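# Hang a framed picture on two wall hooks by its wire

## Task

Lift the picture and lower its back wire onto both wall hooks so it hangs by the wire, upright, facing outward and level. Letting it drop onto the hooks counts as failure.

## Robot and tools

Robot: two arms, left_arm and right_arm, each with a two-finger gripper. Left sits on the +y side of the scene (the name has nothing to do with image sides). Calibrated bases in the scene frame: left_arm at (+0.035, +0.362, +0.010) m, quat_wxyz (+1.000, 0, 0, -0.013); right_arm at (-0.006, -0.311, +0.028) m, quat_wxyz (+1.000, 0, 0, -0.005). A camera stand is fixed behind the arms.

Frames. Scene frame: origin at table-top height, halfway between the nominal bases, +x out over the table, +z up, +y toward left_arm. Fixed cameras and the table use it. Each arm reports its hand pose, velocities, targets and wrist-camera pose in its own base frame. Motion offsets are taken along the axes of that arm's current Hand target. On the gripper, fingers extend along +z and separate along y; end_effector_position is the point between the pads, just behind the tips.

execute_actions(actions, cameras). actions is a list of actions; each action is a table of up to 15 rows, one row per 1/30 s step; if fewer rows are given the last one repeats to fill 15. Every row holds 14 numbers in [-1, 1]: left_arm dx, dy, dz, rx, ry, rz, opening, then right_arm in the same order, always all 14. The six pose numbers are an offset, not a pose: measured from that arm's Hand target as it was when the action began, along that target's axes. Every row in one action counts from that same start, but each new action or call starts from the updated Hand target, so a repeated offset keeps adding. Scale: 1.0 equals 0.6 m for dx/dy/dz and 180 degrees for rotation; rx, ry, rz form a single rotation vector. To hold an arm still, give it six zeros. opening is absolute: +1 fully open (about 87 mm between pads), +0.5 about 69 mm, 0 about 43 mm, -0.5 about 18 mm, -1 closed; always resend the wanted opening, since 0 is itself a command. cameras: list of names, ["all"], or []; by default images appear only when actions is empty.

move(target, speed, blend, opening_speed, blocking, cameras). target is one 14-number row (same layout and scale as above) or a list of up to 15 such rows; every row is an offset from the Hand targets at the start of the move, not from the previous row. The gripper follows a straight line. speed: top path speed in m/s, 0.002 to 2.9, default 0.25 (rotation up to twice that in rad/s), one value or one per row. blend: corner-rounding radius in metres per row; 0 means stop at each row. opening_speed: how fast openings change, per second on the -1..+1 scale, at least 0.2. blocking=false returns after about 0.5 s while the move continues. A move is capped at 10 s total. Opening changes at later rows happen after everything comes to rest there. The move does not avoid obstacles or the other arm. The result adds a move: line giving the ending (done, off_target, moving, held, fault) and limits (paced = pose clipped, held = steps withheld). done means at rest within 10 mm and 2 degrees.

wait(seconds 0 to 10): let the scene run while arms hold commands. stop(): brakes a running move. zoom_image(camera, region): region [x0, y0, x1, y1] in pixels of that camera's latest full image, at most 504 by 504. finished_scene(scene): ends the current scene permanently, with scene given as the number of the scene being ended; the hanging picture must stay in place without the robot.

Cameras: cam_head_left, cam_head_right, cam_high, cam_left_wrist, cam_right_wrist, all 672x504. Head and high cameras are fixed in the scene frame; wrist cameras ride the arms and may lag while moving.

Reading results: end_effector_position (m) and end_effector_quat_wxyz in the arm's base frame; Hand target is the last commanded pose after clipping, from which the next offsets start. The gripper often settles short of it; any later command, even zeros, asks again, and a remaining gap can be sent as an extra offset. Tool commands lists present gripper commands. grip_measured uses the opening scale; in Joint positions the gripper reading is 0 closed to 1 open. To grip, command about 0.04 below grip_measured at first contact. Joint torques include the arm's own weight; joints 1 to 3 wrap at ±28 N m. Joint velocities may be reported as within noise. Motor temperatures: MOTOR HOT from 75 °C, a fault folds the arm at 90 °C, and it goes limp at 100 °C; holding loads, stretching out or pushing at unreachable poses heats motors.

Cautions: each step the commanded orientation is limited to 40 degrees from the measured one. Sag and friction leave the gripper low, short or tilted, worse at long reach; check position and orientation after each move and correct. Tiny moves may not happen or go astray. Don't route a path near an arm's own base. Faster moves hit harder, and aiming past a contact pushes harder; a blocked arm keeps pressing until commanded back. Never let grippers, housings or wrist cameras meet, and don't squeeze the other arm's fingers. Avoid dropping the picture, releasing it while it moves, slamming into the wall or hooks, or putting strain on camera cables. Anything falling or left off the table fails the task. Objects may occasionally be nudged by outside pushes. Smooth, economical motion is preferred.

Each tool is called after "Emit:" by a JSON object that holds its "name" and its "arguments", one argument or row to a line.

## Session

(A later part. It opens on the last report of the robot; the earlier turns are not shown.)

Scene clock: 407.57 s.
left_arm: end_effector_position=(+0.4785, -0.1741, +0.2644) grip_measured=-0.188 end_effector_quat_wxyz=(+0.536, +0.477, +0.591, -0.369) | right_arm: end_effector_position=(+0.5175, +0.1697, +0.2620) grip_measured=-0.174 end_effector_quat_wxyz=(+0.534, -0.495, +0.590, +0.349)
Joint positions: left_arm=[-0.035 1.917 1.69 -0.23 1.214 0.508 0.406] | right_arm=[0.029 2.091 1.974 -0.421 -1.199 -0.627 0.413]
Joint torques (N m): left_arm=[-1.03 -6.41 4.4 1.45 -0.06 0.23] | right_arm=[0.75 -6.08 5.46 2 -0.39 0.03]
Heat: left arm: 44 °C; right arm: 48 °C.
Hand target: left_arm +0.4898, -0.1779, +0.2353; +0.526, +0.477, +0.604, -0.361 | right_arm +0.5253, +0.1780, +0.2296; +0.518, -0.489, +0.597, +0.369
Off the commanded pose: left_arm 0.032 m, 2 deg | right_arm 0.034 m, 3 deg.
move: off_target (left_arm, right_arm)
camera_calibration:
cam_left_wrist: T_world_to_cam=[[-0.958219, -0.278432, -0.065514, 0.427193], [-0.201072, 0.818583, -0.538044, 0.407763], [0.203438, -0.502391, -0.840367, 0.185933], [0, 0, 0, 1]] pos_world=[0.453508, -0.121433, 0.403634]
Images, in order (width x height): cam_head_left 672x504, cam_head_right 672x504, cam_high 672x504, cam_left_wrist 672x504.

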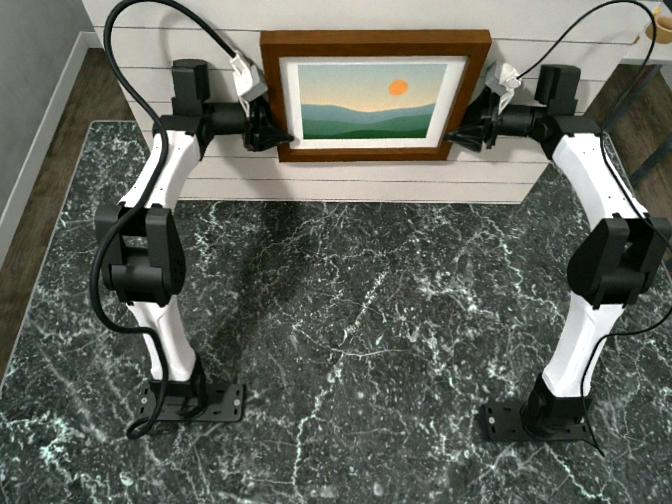

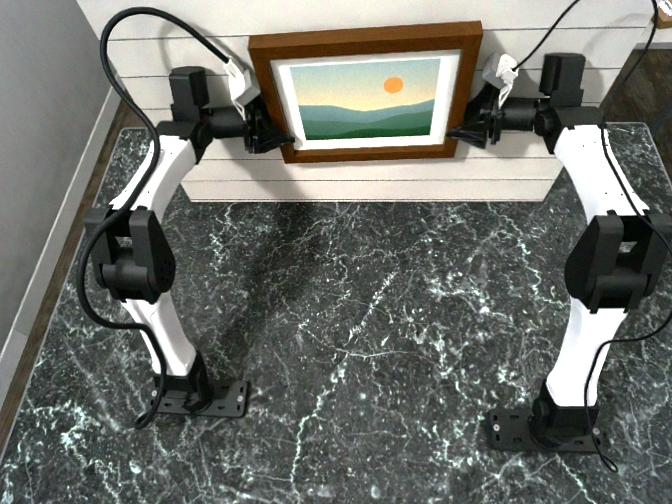

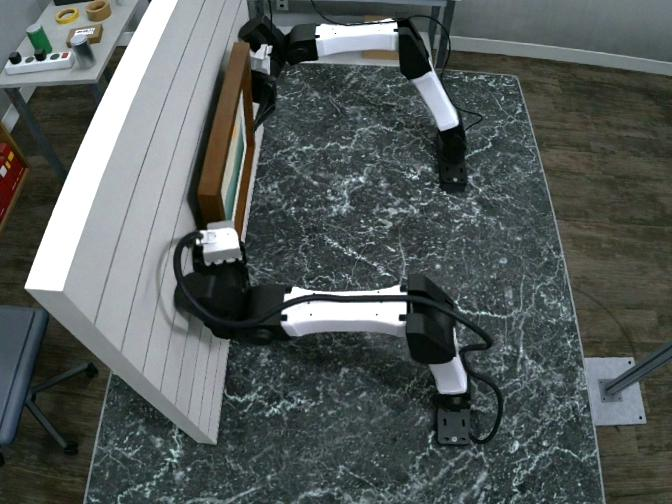

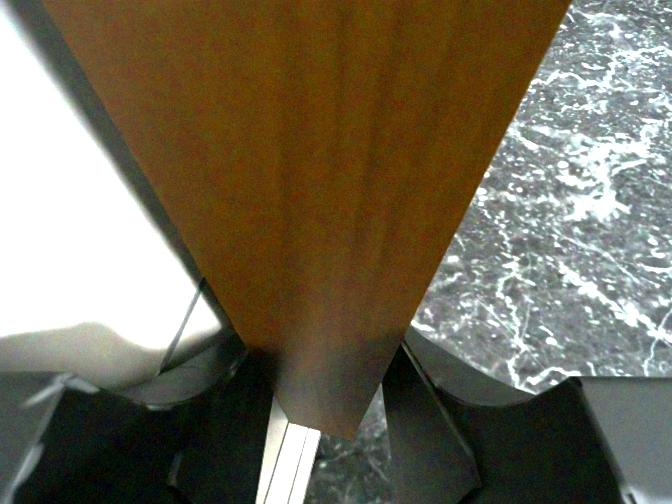

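Emit:
{"name": "move", "arguments": {
  "target": [0,-0.0064,-0.0019,0.0044,0.0063,-0.0209,-0.7,0.0228,0.008,0.0028,-0.0045,0.0056,0.0211,-0.7],
  "speed": 0.06,
  "cameras": ["cam_head_left","cam_head_right","cam_high"]
}}

Emit:
{"name": "zoom_image", "arguments": {
  "camera": "cam_high",
  "region": [180, 40, 290, 240]
}}

Scene clock: 421.70 s.
left_arm: end_effector_position=(+0.4780, -0.1741, +0.2640) grip_measured=-0.187 end_effector_quat_wxyz=(+0.534, +0.476, +0.593, -0.370) | right_arm: end_effector_position=(+0.5172, +0.1699, +0.2608) grip_measured=-0.174 end_effector_quat_wxyz=(+0.533, -0.493, +0.591, +0.351)
Joint positions: left_arm=[-0.035 1.917 1.691 -0.237 1.213 0.508 0.407] | right_arm=[0.029 2.091 1.968 -0.415 -1.2 -0.62 0.413]
Joint torques (N m): left_arm=[-1.03 -5.56 7.13 0.74 -0.03 0.05] | right_arm=[0.77 -4.96 5.16 1.53 -0.39 0.09]
Heat: left arm: 44 °C; right arm: 45 °C.
Hand target: left_arm +0.4858, -0.1780, +0.2352; +0.505, +0.464, +0.623, -0.378 | right_arm +0.5213, +0.1781, +0.2156; +0.497, -0.476, +0.614, +0.386
Off the commanded pose: left_arm 0.030 m, 5 deg | right_arm 0.046 m, 7 deg.
move: off_target (left_arm, right_arm)
Images, in order (width x height): cam_head_left 672x504, cam_head_right 672x504, cam_high 672x504.

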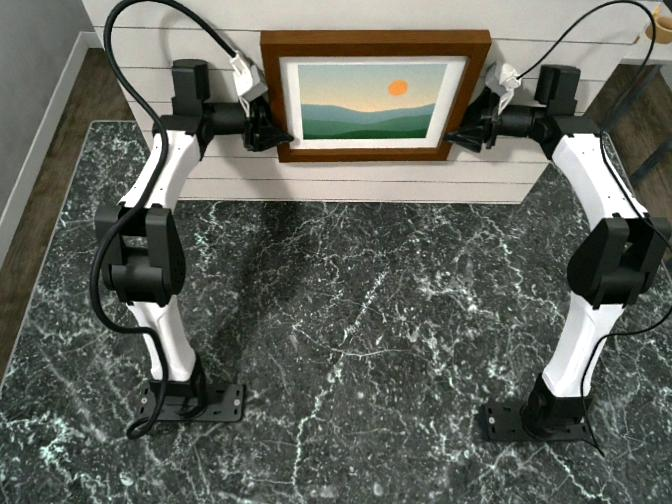

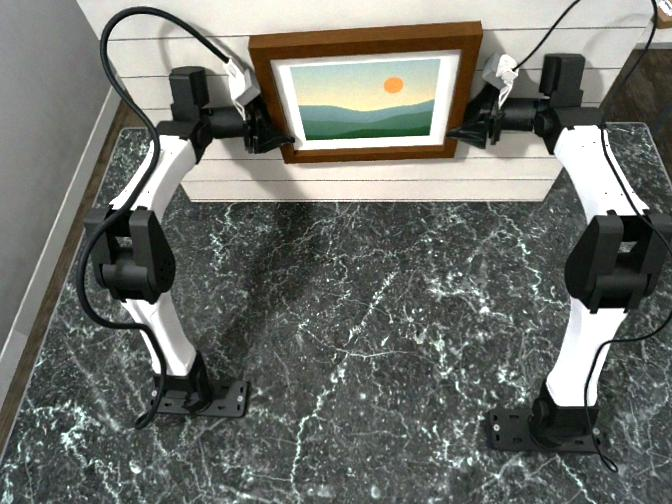

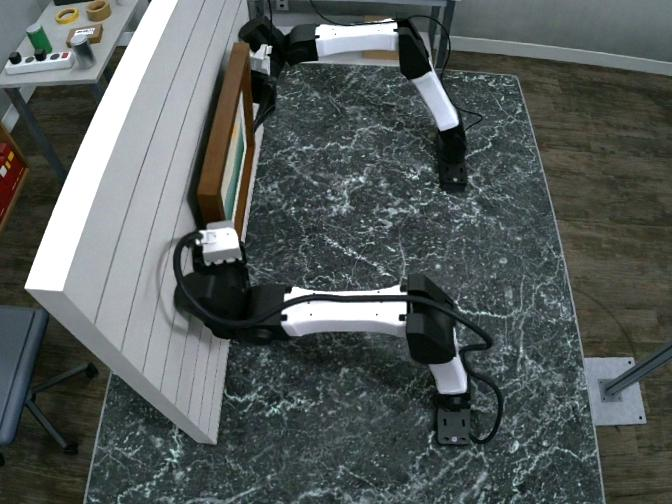

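Scaled by 2.520 from the camera's 672x504 image, which has a finer 960x720 frame.

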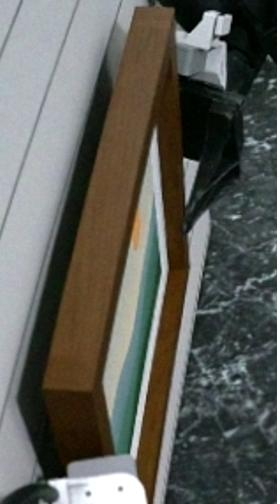

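Emit:
{"name": "move", "arguments": {
  "target": [0.0487,0.0065,0.0122,0.0087,0.0126,-0.0417,-0.7,0.0485,-0.0065,0.012,-0.0089,0.0111,0.042,-0.7],
  "speed": 0.06,
  "cameras": ["cam_head_left","cam_head_right","cam_high"]
}}

Emit:
{"name": "zoom_image", "arguments": {
  "camera": "cam_high",
  "region": [180, 40, 290, 240]
}}

Scene clock: 429.97 s.
left_arm: end_effector_position=(+0.4781, -0.1739, +0.2627) grip_measured=-0.183 end_effector_quat_wxyz=(+0.530, +0.470, +0.599, -0.373) | right_arm: end_effector_position=(+0.5177, +0.1702, +0.2557) grip_measured=-0.174 end_effector_quat_wxyz=(+0.526, -0.484, +0.600, +0.359)
Joint positions: left_arm=[-0.035 1.919 1.693 -0.242 1.208 0.492 0.408] | right_arm=[0.029 2.1 1.966 -0.411 -1.2 -0.595 0.413]
Joint torques (N m): left_arm=[-0.81 -0.8 7.83 0.32 0.05 -0.17] | right_arm=[0.57 0.14 8.54 0.78 -0.41 0.27]
Heat: left arm: 43 °C; right arm: 43 °C.
Hand target: left_arm +0.4898, -0.1780, +0.2049; +0.460, +0.436, +0.656, -0.409 | right_arm +0.5253, +0.1781, +0.1857; +0.453, -0.448, +0.648, +0.418
Off the commanded pose: left_arm 0.059 m, 12 deg | right_arm 0.071 m, 13 deg.
move: off_target (left_arm, right_arm)
Images, in order (width x height): cam_head_left 672x504, cam_head_right 672x504, cam_high 672x504.

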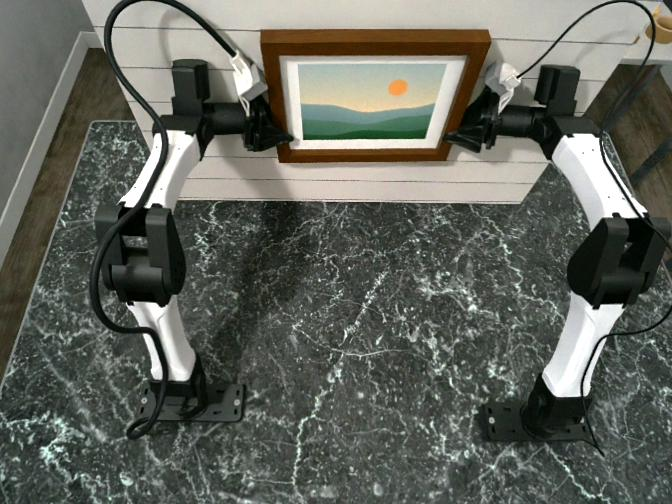

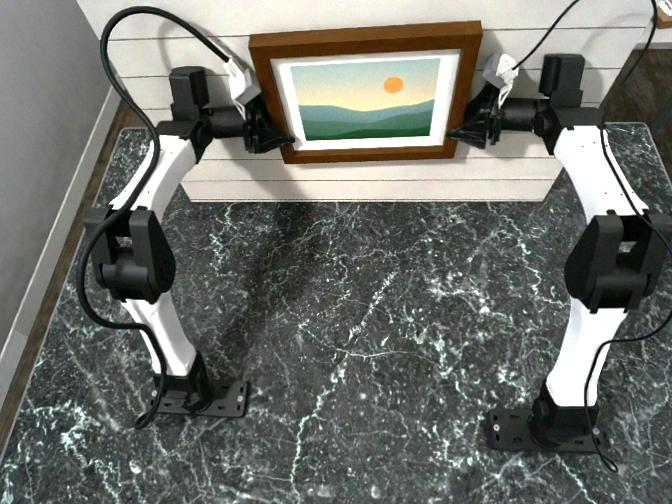

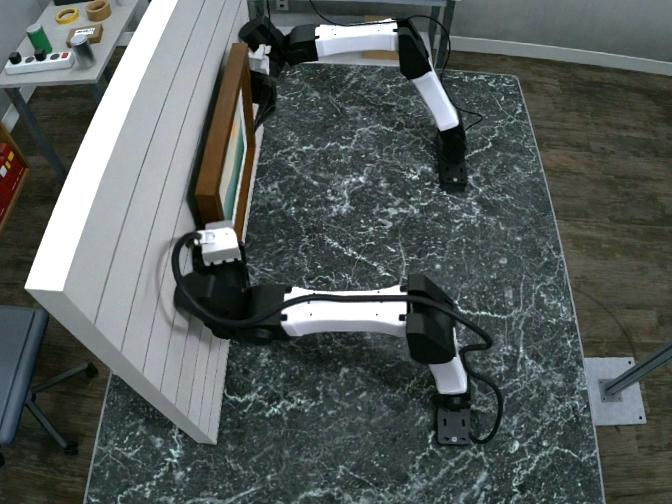

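Scaled by 2.520 from the camera's 672x504 image, which has a finer 960x720 frame.

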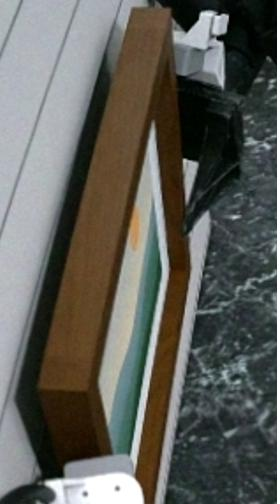

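Emit:
{"name": "move", "arguments": {
  "target": [-0.1613,0.0063,-0.0177,0,0,0,-0.7,-0.1862,-0.0098,-0.0512,0,0,0,-0.7],
  "speed": 0.08,
  "cameras": ["cam_head_left","cam_head_right","cam_high"]
}}

Emit:
{"name": "zoom_image", "arguments": {
  "camera": "cam_high",
  "region": [180, 40, 290, 240]
}}

Scene clock: 457.60 s.
left_arm: end_effector_position=(+0.3982, -0.1739, +0.3234) grip_measured=-0.220 end_effector_quat_wxyz=(+0.348, +0.417, +0.693, -0.474) | right_arm: end_effector_position=(+0.4458, +0.1658, +0.2972) grip_measured=-0.176 end_effector_quat_wxyz=(+0.355, -0.393, +0.707, +0.470)
Joint positions: left_arm=[-0.045 2.175 2.579 -1.577 1.231 0.756 0.39] | right_arm=[0.022 2.393 2.841 -1.558 -1.221 -0.667 0.412]
Joint torques (N m): left_arm=[0.7 -0.02 6.72 3.95 0.3 -0.06] | right_arm=[-2.85 -5.05 8.25 4.7 -0.69 -0.3]
Motor temperatures (°C): left_arm=[25 39 40 33 23 19 22] | right_arm=[20 30 42 35 21 21 21]
Heat: left arm: 40 °C; right arm: 42 °C.
Hand target: left_arm +0.5098, -0.1858, +0.3002; +0.460, +0.436, +0.656, -0.409 | right_arm +0.5454, +0.1700, +0.2996; +0.453, -0.448, +0.648, +0.418
Off the commanded pose: left_arm 0.115 m, 16 deg | right_arm 0.100 m, 16 deg.
elbow stopped short (right arm): the move would have taken joint 3 (elbow) straighter than the controller allows.
joint read past its limit (left arm) — joint 4 (wrist pitch), lower limit.
move: off_target (left_arm, right_arm)
Images, in order (width x height): cam_head_left 672x504, cam_head_right 672x504, cam_high 672x504.

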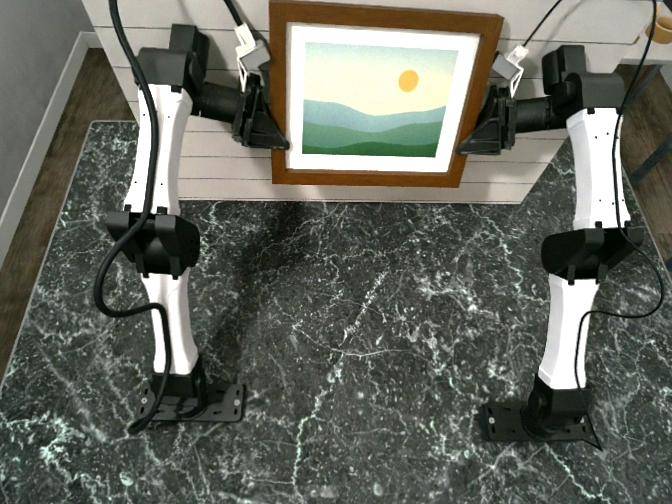

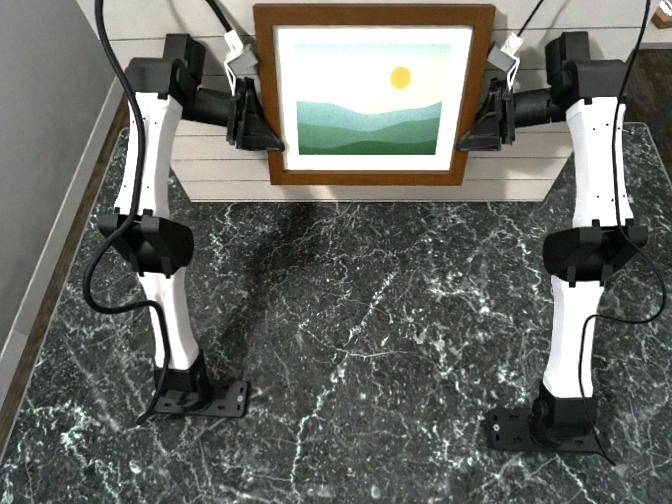

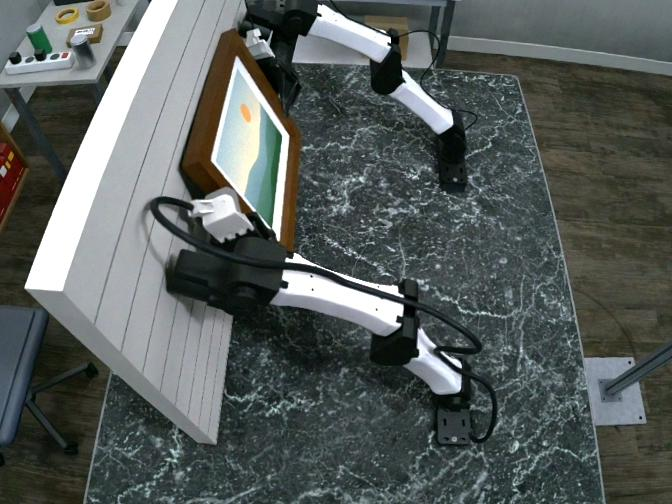

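Scaled by 2.520 from the camera's 672x504 image, which has a finer 960x720 frame.

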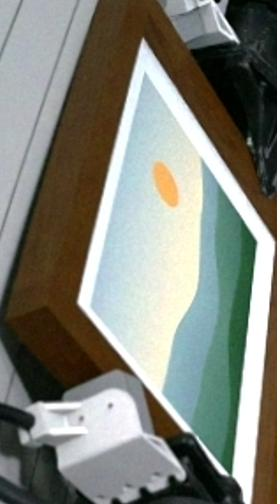

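Emit:
{"name": "move", "arguments": {
  "target": [-0.0253,-0.0769,-0.0286,-0.0076,-0.011,0.0365,-0.7,-0.026,0.0776,-0.0259,0.0078,-0.0097,-0.0368,-0.7],
  "speed": 0.1,
  "cameras": ["all"]
}}

Emit:
{"name": "zoom_image", "arguments": {
  "camera": "cam_high",
  "region": [180, 40, 290, 240]
}}

Scene clock: 466.37 s.
left_arm: end_effector_position=(+0.3976, -0.1756, +0.3254) grip_measured=-0.226 end_effector_quat_wxyz=(+0.362, +0.439, +0.678, -0.466) | right_arm: end_effector_position=(+0.4468, +0.1654, +0.2981) grip_measured=-0.180 end_effector_quat_wxyz=(+0.369, -0.412, +0.693, +0.463)
Joint positions: left_arm=[-0.049 2.169 2.578 -1.58 1.235 0.813 0.387] | right_arm=[0.021 2.391 2.841 -1.561 -1.23 -0.726 0.41]
Joint torques (N m): left_arm=[-0.73 -6.52 6.27 3.48 0.24 0.12] | right_arm=[-0.92 -12.6 7.32 3.93 -0.55 -0.63]
Motor temperatures (°C): left_arm=[25 38 39 42 23 19 22] | right_arm=[20 30 41 41 21 21 21]
Heat: left arm: 42 °C; right arm: 41 °C.
Hand target: left_arm +0.4647, -0.1859, +0.3249; +0.499, +0.461, +0.627, -0.382 | right_arm +0.5004, +0.1700, +0.3246; +0.492, -0.473, +0.619, +0.390
Off the commanded pose: left_arm 0.068 m, 20 deg | right_arm 0.060 m, 20 deg.
joint read past its limit (left arm) — joint 4 (wrist pitch), lower limit.
move: off_target (left_arm, right_arm)
camera_calibration:
cam_left_wrist: T_world_to_cam=[[-0.927526, -0.187755, 0.323178, 0.230453], [-0.305341, 0.879311, -0.365485, 0.421395], [-0.215552, -0.437676, -0.872913, 0.441346], [0, 0, 0, 1]] pos_world=[0.437553, -0.134102, 0.464792]
cam_right_wrist: T_world_to_cam=[[0.906063, -0.235729, -0.3514, -0.261522], [-0.359971, -0.865921, -0.347278, 0.43033], [-0.22242, 0.44115, -0.869434, 0.424788], [0, 0, 0, 1]] pos_world=[0.486343, 0.123588, 0.426871]

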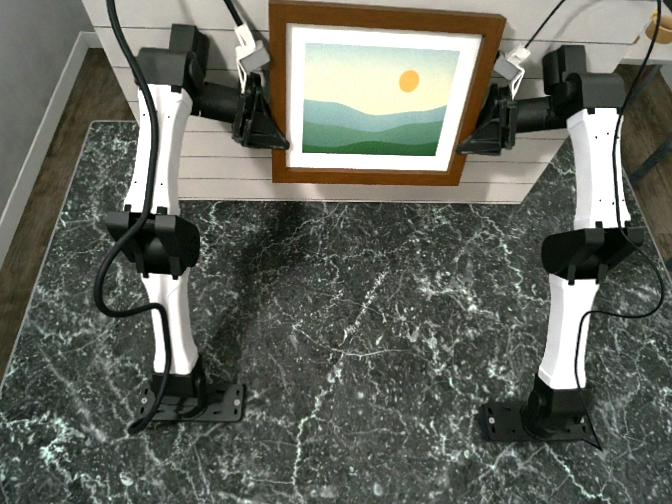

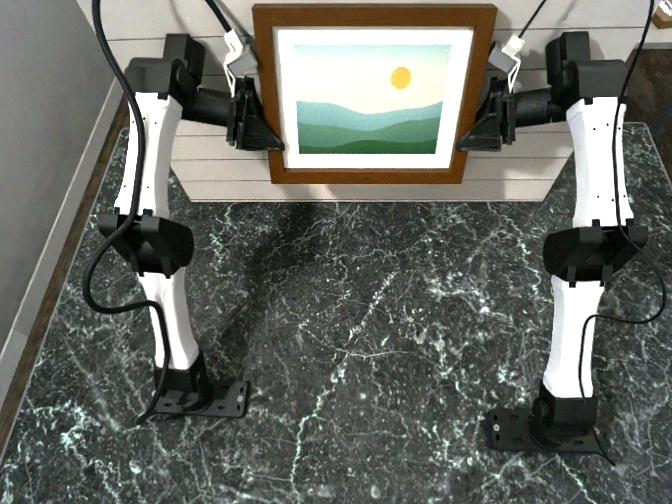

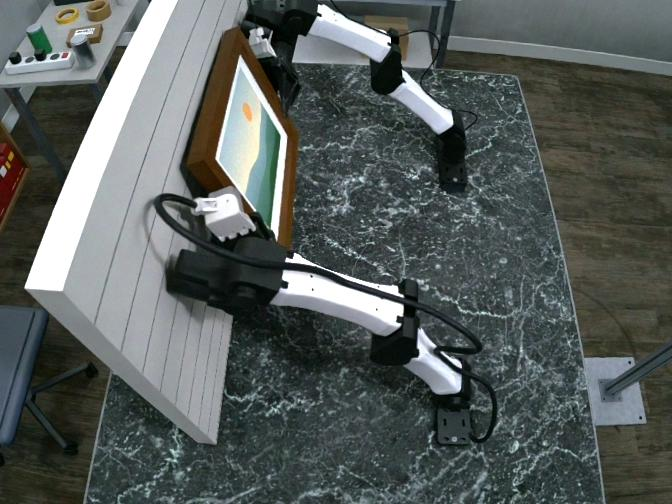

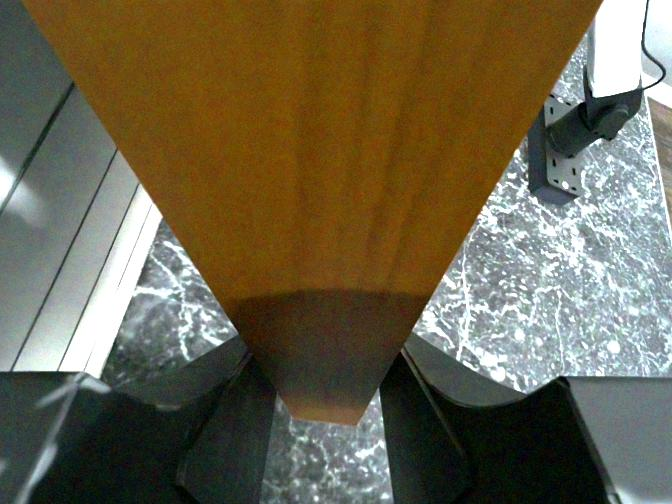

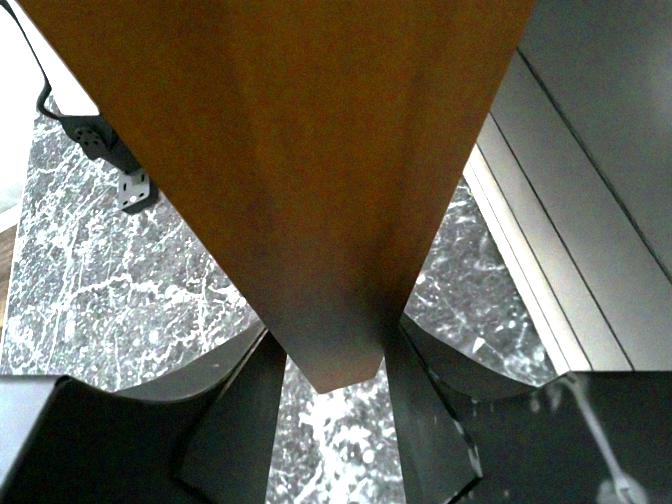

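Scaled by 2.520 from the camera's 672x504 image, which has a finer 960x720 frame.

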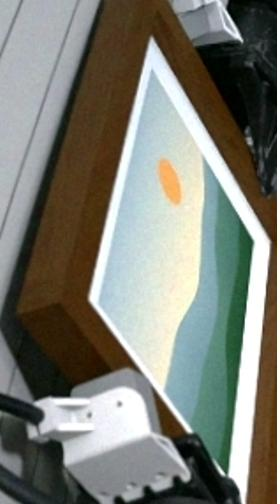

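Emit:
{"name": "move", "arguments": {
  "target": [0.0248,-0.1125,-0.0253,0,0,0,-0.7,0.0245,0.1123,-0.0257,0,0,0,-0.7],
  "speed": 0.1,
  "cameras": ["cam_head_left","cam_head_right","cam_high"]
}}

Emit:
{"name": "zoom_image", "arguments": {
  "camera": "cam_high",
  "region": [180, 40, 320, 260]
}}

Scene clock: 478.77 s.
left_arm: end_effector_position=(+0.3982, -0.1845, +0.2819) grip_measured=-0.187 end_effector_quat_wxyz=(+0.460, +0.443, +0.652, -0.408) | right_arm: end_effector_position=(+0.4399, +0.1596, +0.2657) grip_measured=-0.180 end_effector_quat_wxyz=(+0.446, -0.452, +0.659, +0.403)
Joint positions: left_arm=[-0.076 1.713 1.614 -0.568 1.166 0.497 0.407] | right_arm=[0.013 1.933 1.892 -0.824 -1.199 -0.696 0.41]
Joint torques (N m): left_arm=[-0.96 -13.64 6.48 1.79 0.18 -0.24] | right_arm=[0.94 -17.47 8.01 2.14 -0.71 0.33]
Motor temperatures (°C): left_arm=[25 41 39 45 23 19 22] | right_arm=[20 36 40 42 21 21 21]
Heat: left arm: 45 °C; right arm: 42 °C.
Hand target: left_arm +0.3946, -0.1880, +0.3149; +0.499, +0.461, +0.627, -0.382 | right_arm +0.4304, +0.1693, +0.3146; +0.492, -0.473, +0.619, +0.390
Off the commanded pose: left_arm 0.033 m, 6 deg | right_arm 0.051 m, 8 deg.
move: off_target (left_arm, right_arm)
Images, in order (width x height): cam_head_left 672x504, cam_head_right 672x504, cam_high 672x504.

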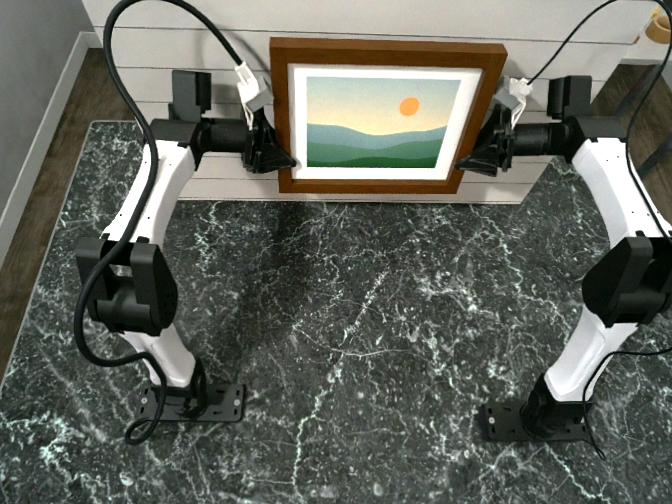

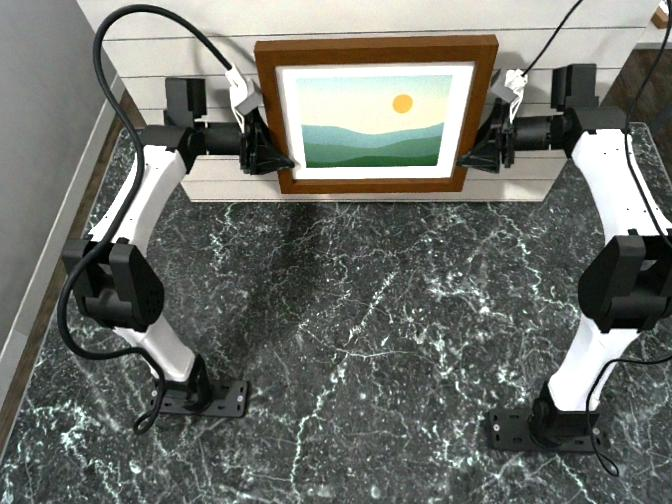

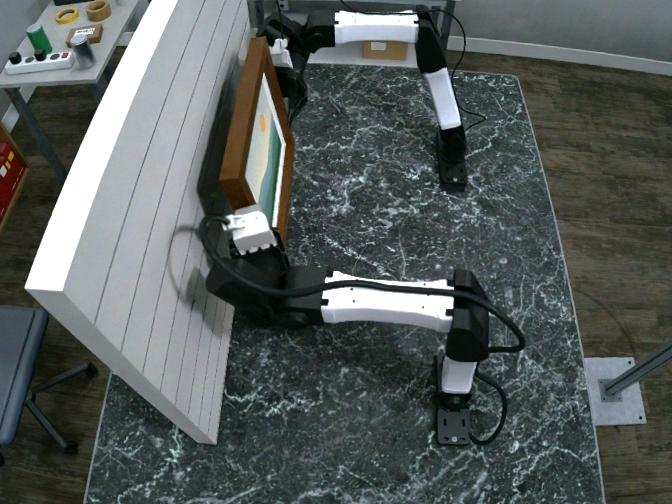

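Scaled by 2.291 from the camera's 672x504 image, which has a finer 960x720 frame.

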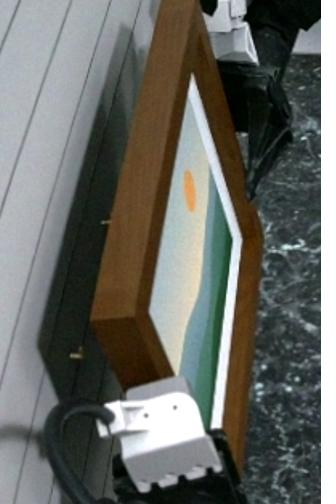

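Emit:
{"name": "move", "arguments": {
  "target": [-0.0388,0.1243,0.0102,-0.0065,-0.0095,0.0313,-0.7,-0.0443,-0.1165,0.0385,0.0067,-0.0083,-0.0316,-0.7],
  "speed": 0.08,
  "cameras": ["cam_head_left","cam_head_right","cam_high"]
}}

Emit:
{"name": "zoom_image", "arguments": {
  "camera": "cam_high",
  "region": [170, 30, 290, 240]
}}

Scene clock: 501.17 s.
left_arm: end_effector_position=(+0.4607, -0.1756, +0.3155) grip_measured=-0.179 end_effector_quat_wxyz=(+0.505, +0.465, +0.622, -0.376) | right_arm: end_effector_position=(+0.4975, +0.1667, +0.3021) grip_measured=-0.180 end_effector_quat_wxyz=(+0.490, -0.472, +0.632, +0.371)
Joint positions: left_arm=[-0.046 1.92 1.964 -0.614 1.178 0.535 0.41] | right_arm=[0.029 2.149 2.309 -0.853 -1.177 -0.646 0.41]
Joint torques (N m): left_arm=[-0.16 -9.4 9.28 1.7 0.29 -0.05] | right_arm=[1.07 -10.43 14.39 2.36 -0.66 0.27]
Motor temperatures (°C): left_arm=[25 47 39 38 23 19 22] | right_arm=[20 42 41 38 21 21 21]
Heat: left arm: 47 °C; right arm: 42 °C.
Hand target: left_arm +0.4697, -0.1769, +0.3350; +0.531, +0.480, +0.600, -0.357 | right_arm +0.5055, +0.1791, +0.3344; +0.523, -0.493, +0.592, +0.364
Off the commanded pose: left_arm 0.021 m, 5 deg | right_arm 0.036 m, 7 deg.
move: off_target (left_arm, right_arm)
Images, in order (width x height): cam_head_left 672x504, cam_head_right 672x504, cam_high 672x504.

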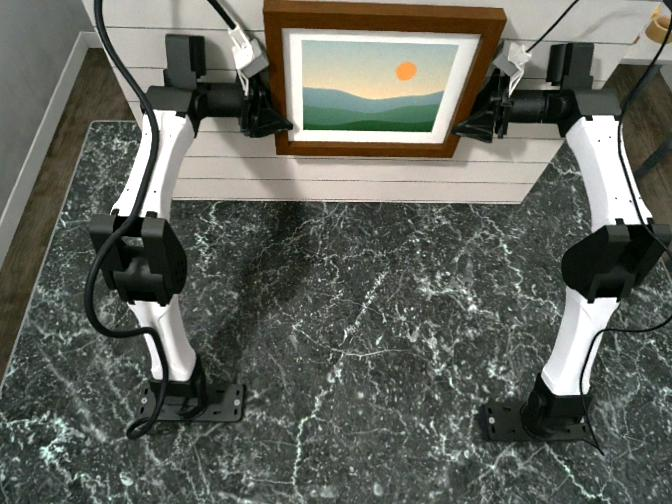

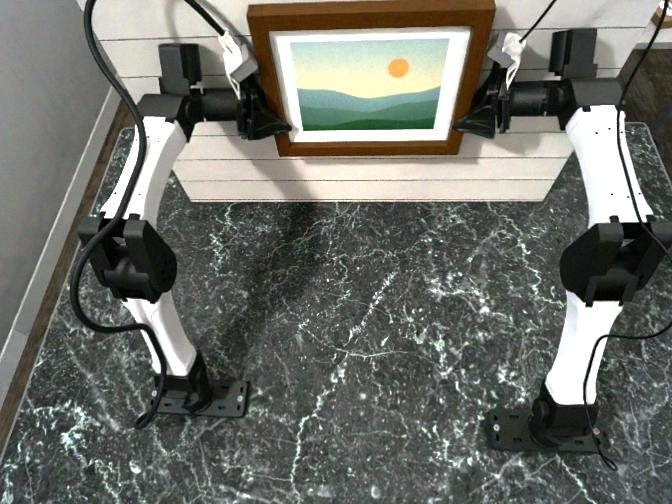

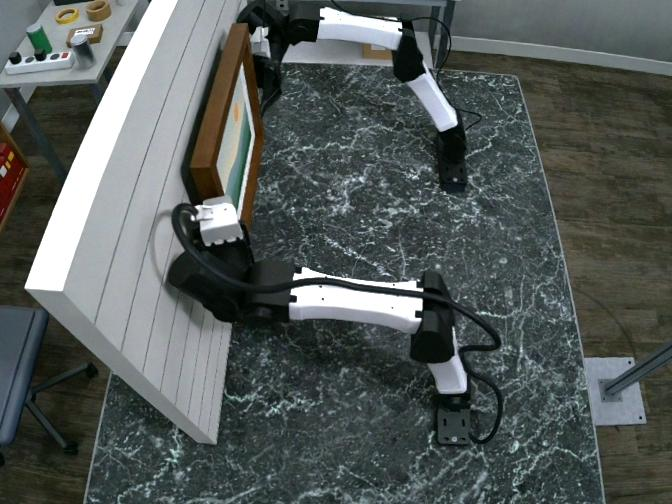

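Scaled by 2.400 from the camera's 672x504 image, which has a finer 960x720 frame.

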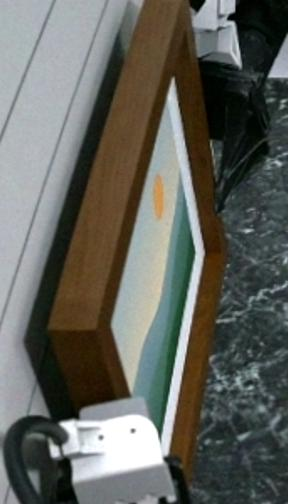

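Emit:
{"name": "move", "arguments": {
  "target": [
    [0.0009,0.0351,0.0108,0,0,0,-0.7,0.0013,-0.0354,0.0096,0,0,0,-0.7],
    [0.1398,0.0235,0.0365,0.0055,0.0079,-0.0261,-0.7,0.1515,-0.0223,0.038,-0.0056,0.0069,0.0263,-0.7]
  ],
  "speed": 0.06,
  "cameras": ["cam_head_left","cam_head_right","cam_high"]
}}

Emit:
{"name": "zoom_image", "arguments": {
  "camera": "cam_high",
  "region": [170, 30, 290, 240]
}}

Scene clock: 550.40 s.
left_arm: end_effector_position=(+0.4782, -0.1745, +0.2961) grip_measured=-0.188 end_effector_quat_wxyz=(+0.535, +0.479, +0.591, -0.368) | right_arm: end_effector_position=(+0.5165, +0.1684, +0.2926) grip_measured=-0.178 end_effector_quat_wxyz=(+0.531, -0.492, +0.594, +0.351)
Joint positions: left_arm=[-0.036 1.929 1.836 -0.372 1.212 0.517 0.406] | right_arm=[0.027 2.122 2.15 -0.578 -1.199 -0.627 0.411]
Joint torques (N m): left_arm=[-0.73 -4.56 3.7 1.16 -0.01 0.11] | right_arm=[1.09 -4.27 3.81 1.81 -0.4 0.12]
Motor temperatures (°C): left_arm=[24 46 45 35 23 19 23] | right_arm=[20 41 44 35 22 21 21]
Heat: left arm: 46 °C; right arm: 44 °C.
Hand target: left_arm +0.4917, -0.1771, +0.2501; +0.505, +0.464, +0.622, -0.378 | right_arm +0.5274, +0.1790, +0.2424; +0.497, -0.476, +0.614, +0.385
Off the commanded pose: left_arm 0.048 m, 5 deg | right_arm 0.052 m, 6 deg.
move: off_target (left_arm, right_arm)
Images, in order (width x height): cam_head_left 672x504, cam_head_right 672x504, cam_high 672x504.

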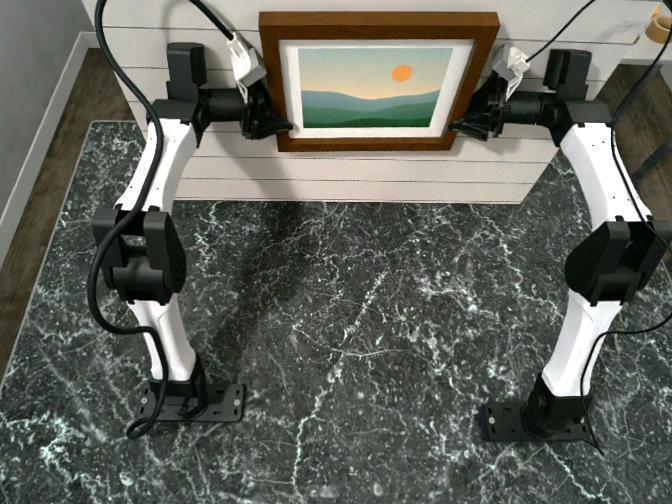

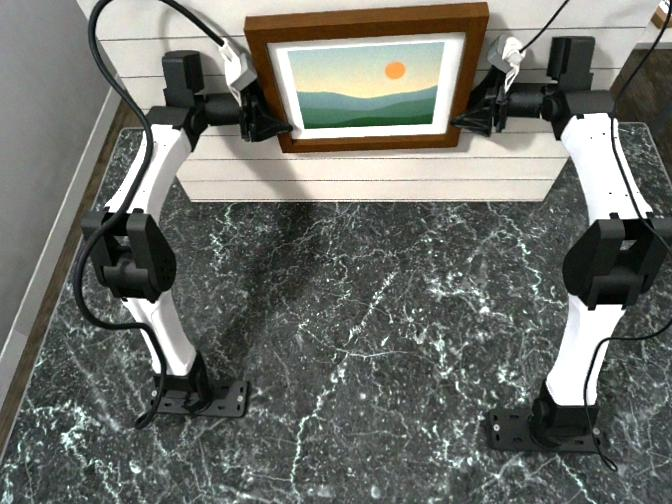

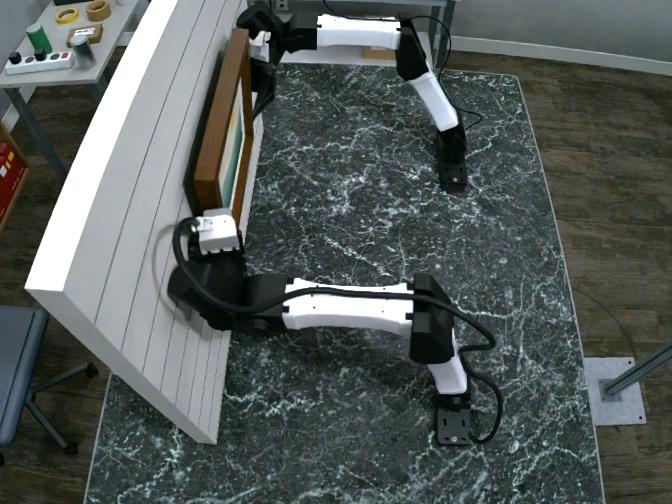

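Scaled by 2.400 from the camera's 672x504 image, which has a finer 960x720 frame.

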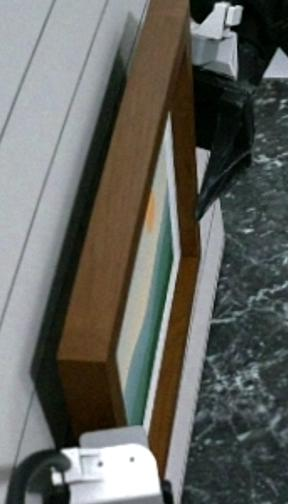

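Emit:
{"name": "move", "arguments": {
  "target": [-0.0318,-0.0128,-0.0105,0.0109,0.0158,-0.0522,-0.7,0.0333,0.0129,0.0037,-0.0112,0.0138,0.0526,-0.7],
  "speed": 0.06,
  "cameras": ["cam_head_left","cam_head_right","cam_high"]
}}

Emit:
{"name": "zoom_image", "arguments": {
  "camera": "cam_high",
  "region": [170, 30, 290, 240]
}}

Scene clock: 562.73 s.
left_arm: end_effector_position=(+0.4481, -0.1712, +0.3007) grip_measured=-0.186 end_effector_quat_wxyz=(+0.460, +0.438, +0.655, -0.409) | right_arm: end_effector_position=(+0.4947, +0.1719, +0.2842) grip_measured=-0.169 end_effector_quat_wxyz=(+0.476, -0.446, +0.637, +0.411)
Joint positions: left_arm=[-0.036 1.943 1.995 -0.769 1.192 0.544 0.407] | right_arm=[0.028 2.12 2.155 -0.7 -1.225 -0.535 0.416]
Joint torques (N m): left_arm=[-0.53 -0.1 8.8 1.87 0.31 -0.32] | right_arm=[0.69 -0.55 6.49 1.57 -0.25 -0.48]
Heat: left arm: 45 °C; right arm: 43 °C.
Hand target: left_arm +0.4838, -0.1770, +0.2699; +0.448, +0.429, +0.664, -0.417 | right_arm +0.5194, +0.1789, +0.2224; +0.442, -0.441, +0.655, +0.426
Off the commanded pose: left_arm 0.047 m, 2 deg | right_arm 0.067 m, 5 deg.
move: off_target (left_arm, right_arm)
Images, in order (width x height): cam_head_left 672x504, cam_head_right 672x504, cam_high 672x504.

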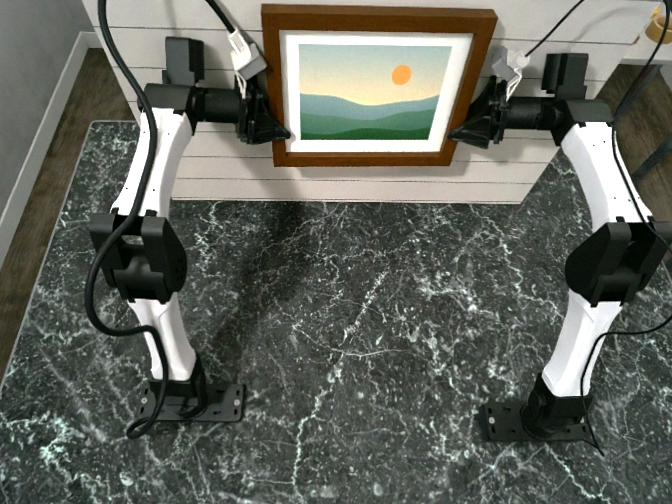

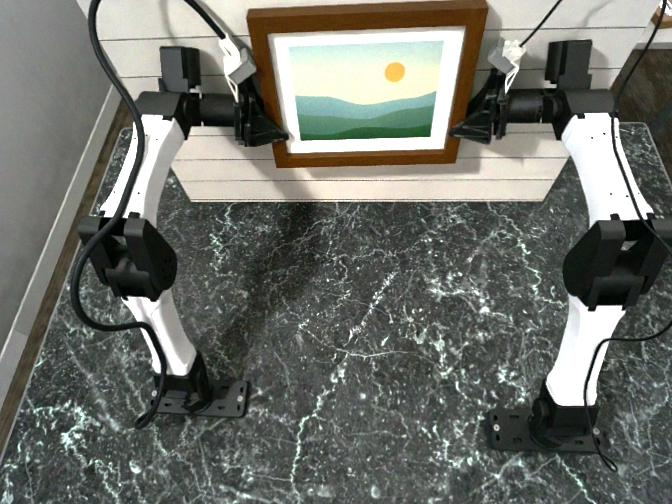

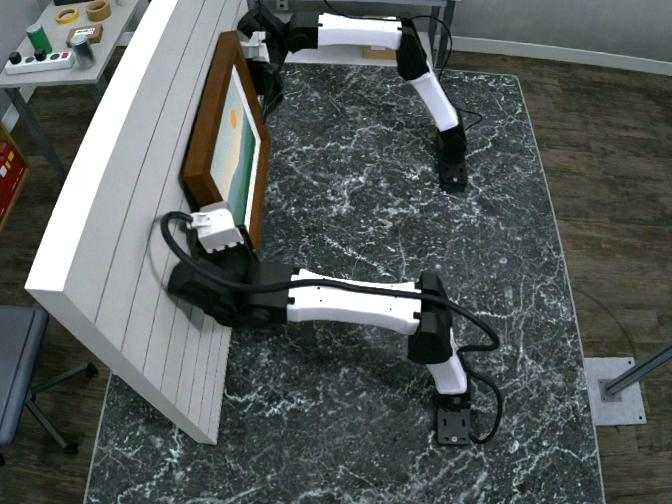

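Scaled by 2.400 from the camera's 672x504 image, which has a finer 960x720 frame.

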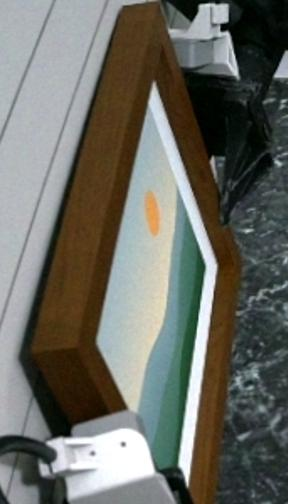

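Emit:
{"name": "move", "arguments": {
  "target": [0.0757,0.0298,0.0248,0,0,0,-0.7,0.0758,-0.0298,0.024,0,0,0,-0.7],
  "speed": 0.06,
  "cameras": ["cam_head_left","cam_head_right","cam_high"]
}}

Emit:
{"name": "zoom_image", "arguments": {
  "camera": "cam_high",
  "region": [170, 30, 290, 240]
}}

Scene clock: 572.07 s.
left_arm: end_effector_position=(+0.4747, -0.1703, +0.2913) grip_measured=-0.183 end_effector_quat_wxyz=(+0.516, +0.471, +0.616, -0.363) | right_arm: end_effector_position=(+0.5180, +0.1720, +0.2722) grip_measured=-0.171 end_effector_quat_wxyz=(+0.525, -0.476, +0.600, +0.371)
Joint positions: left_arm=[-0.035 1.933 1.877 -0.5 1.175 0.559 0.408] | right_arm=[0.029 2.114 2.038 -0.445 -1.212 -0.548 0.415]
Joint torques (N m): left_arm=[-0.57 1.32 4.72 1.08 0.38 -0.48] | right_arm=[0.62 1.74 3.97 0.67 -0.32 -0.28]
Motor temperatures (°C): left_arm=[24 43 42 34 23 19 23] | right_arm=[20 35 42 34 21 21 21]
Heat: left arm: 43 °C; right arm: 42 °C.
Hand target: left_arm +0.4938, -0.1770, +0.2200; +0.449, +0.429, +0.664, -0.417 | right_arm +0.5294, +0.1789, +0.1725; +0.442, -0.441, +0.655, +0.425
Off the commanded pose: left_arm 0.074 m, 12 deg | right_arm 0.101 m, 14 deg.
move: off_target (left_arm, right_arm)
Images, in order (width x height): cam_head_left 672x504, cam_head_right 672x504, cam_high 672x504.

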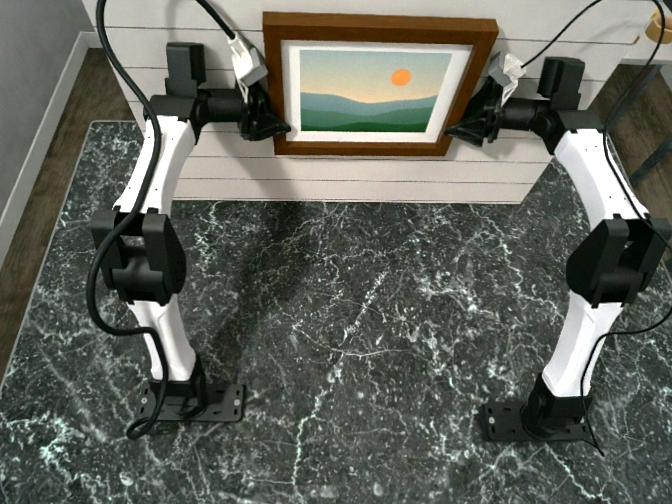

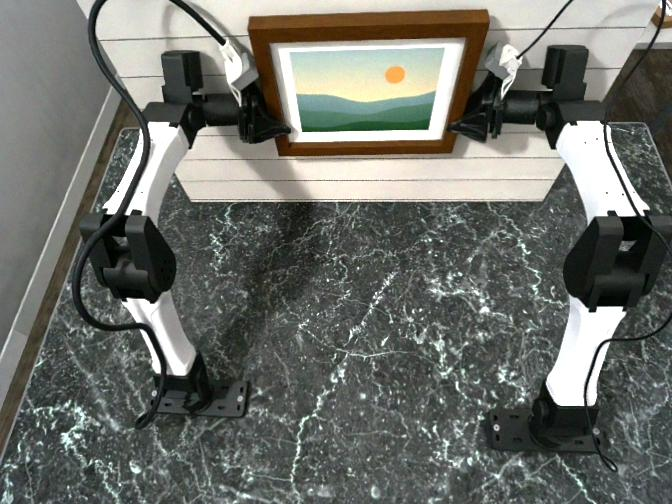

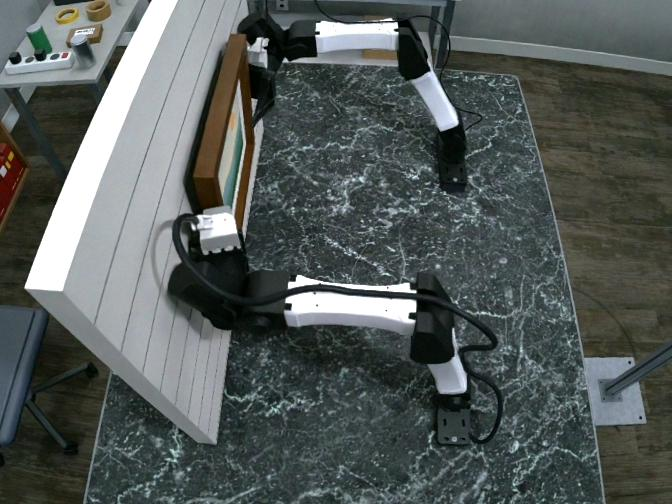

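Scaled by 2.400 from the camera's 672x504 image, which has a finer 960x720 frame.

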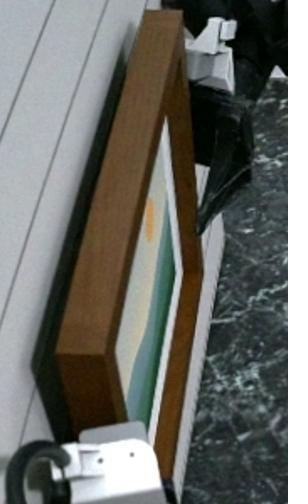

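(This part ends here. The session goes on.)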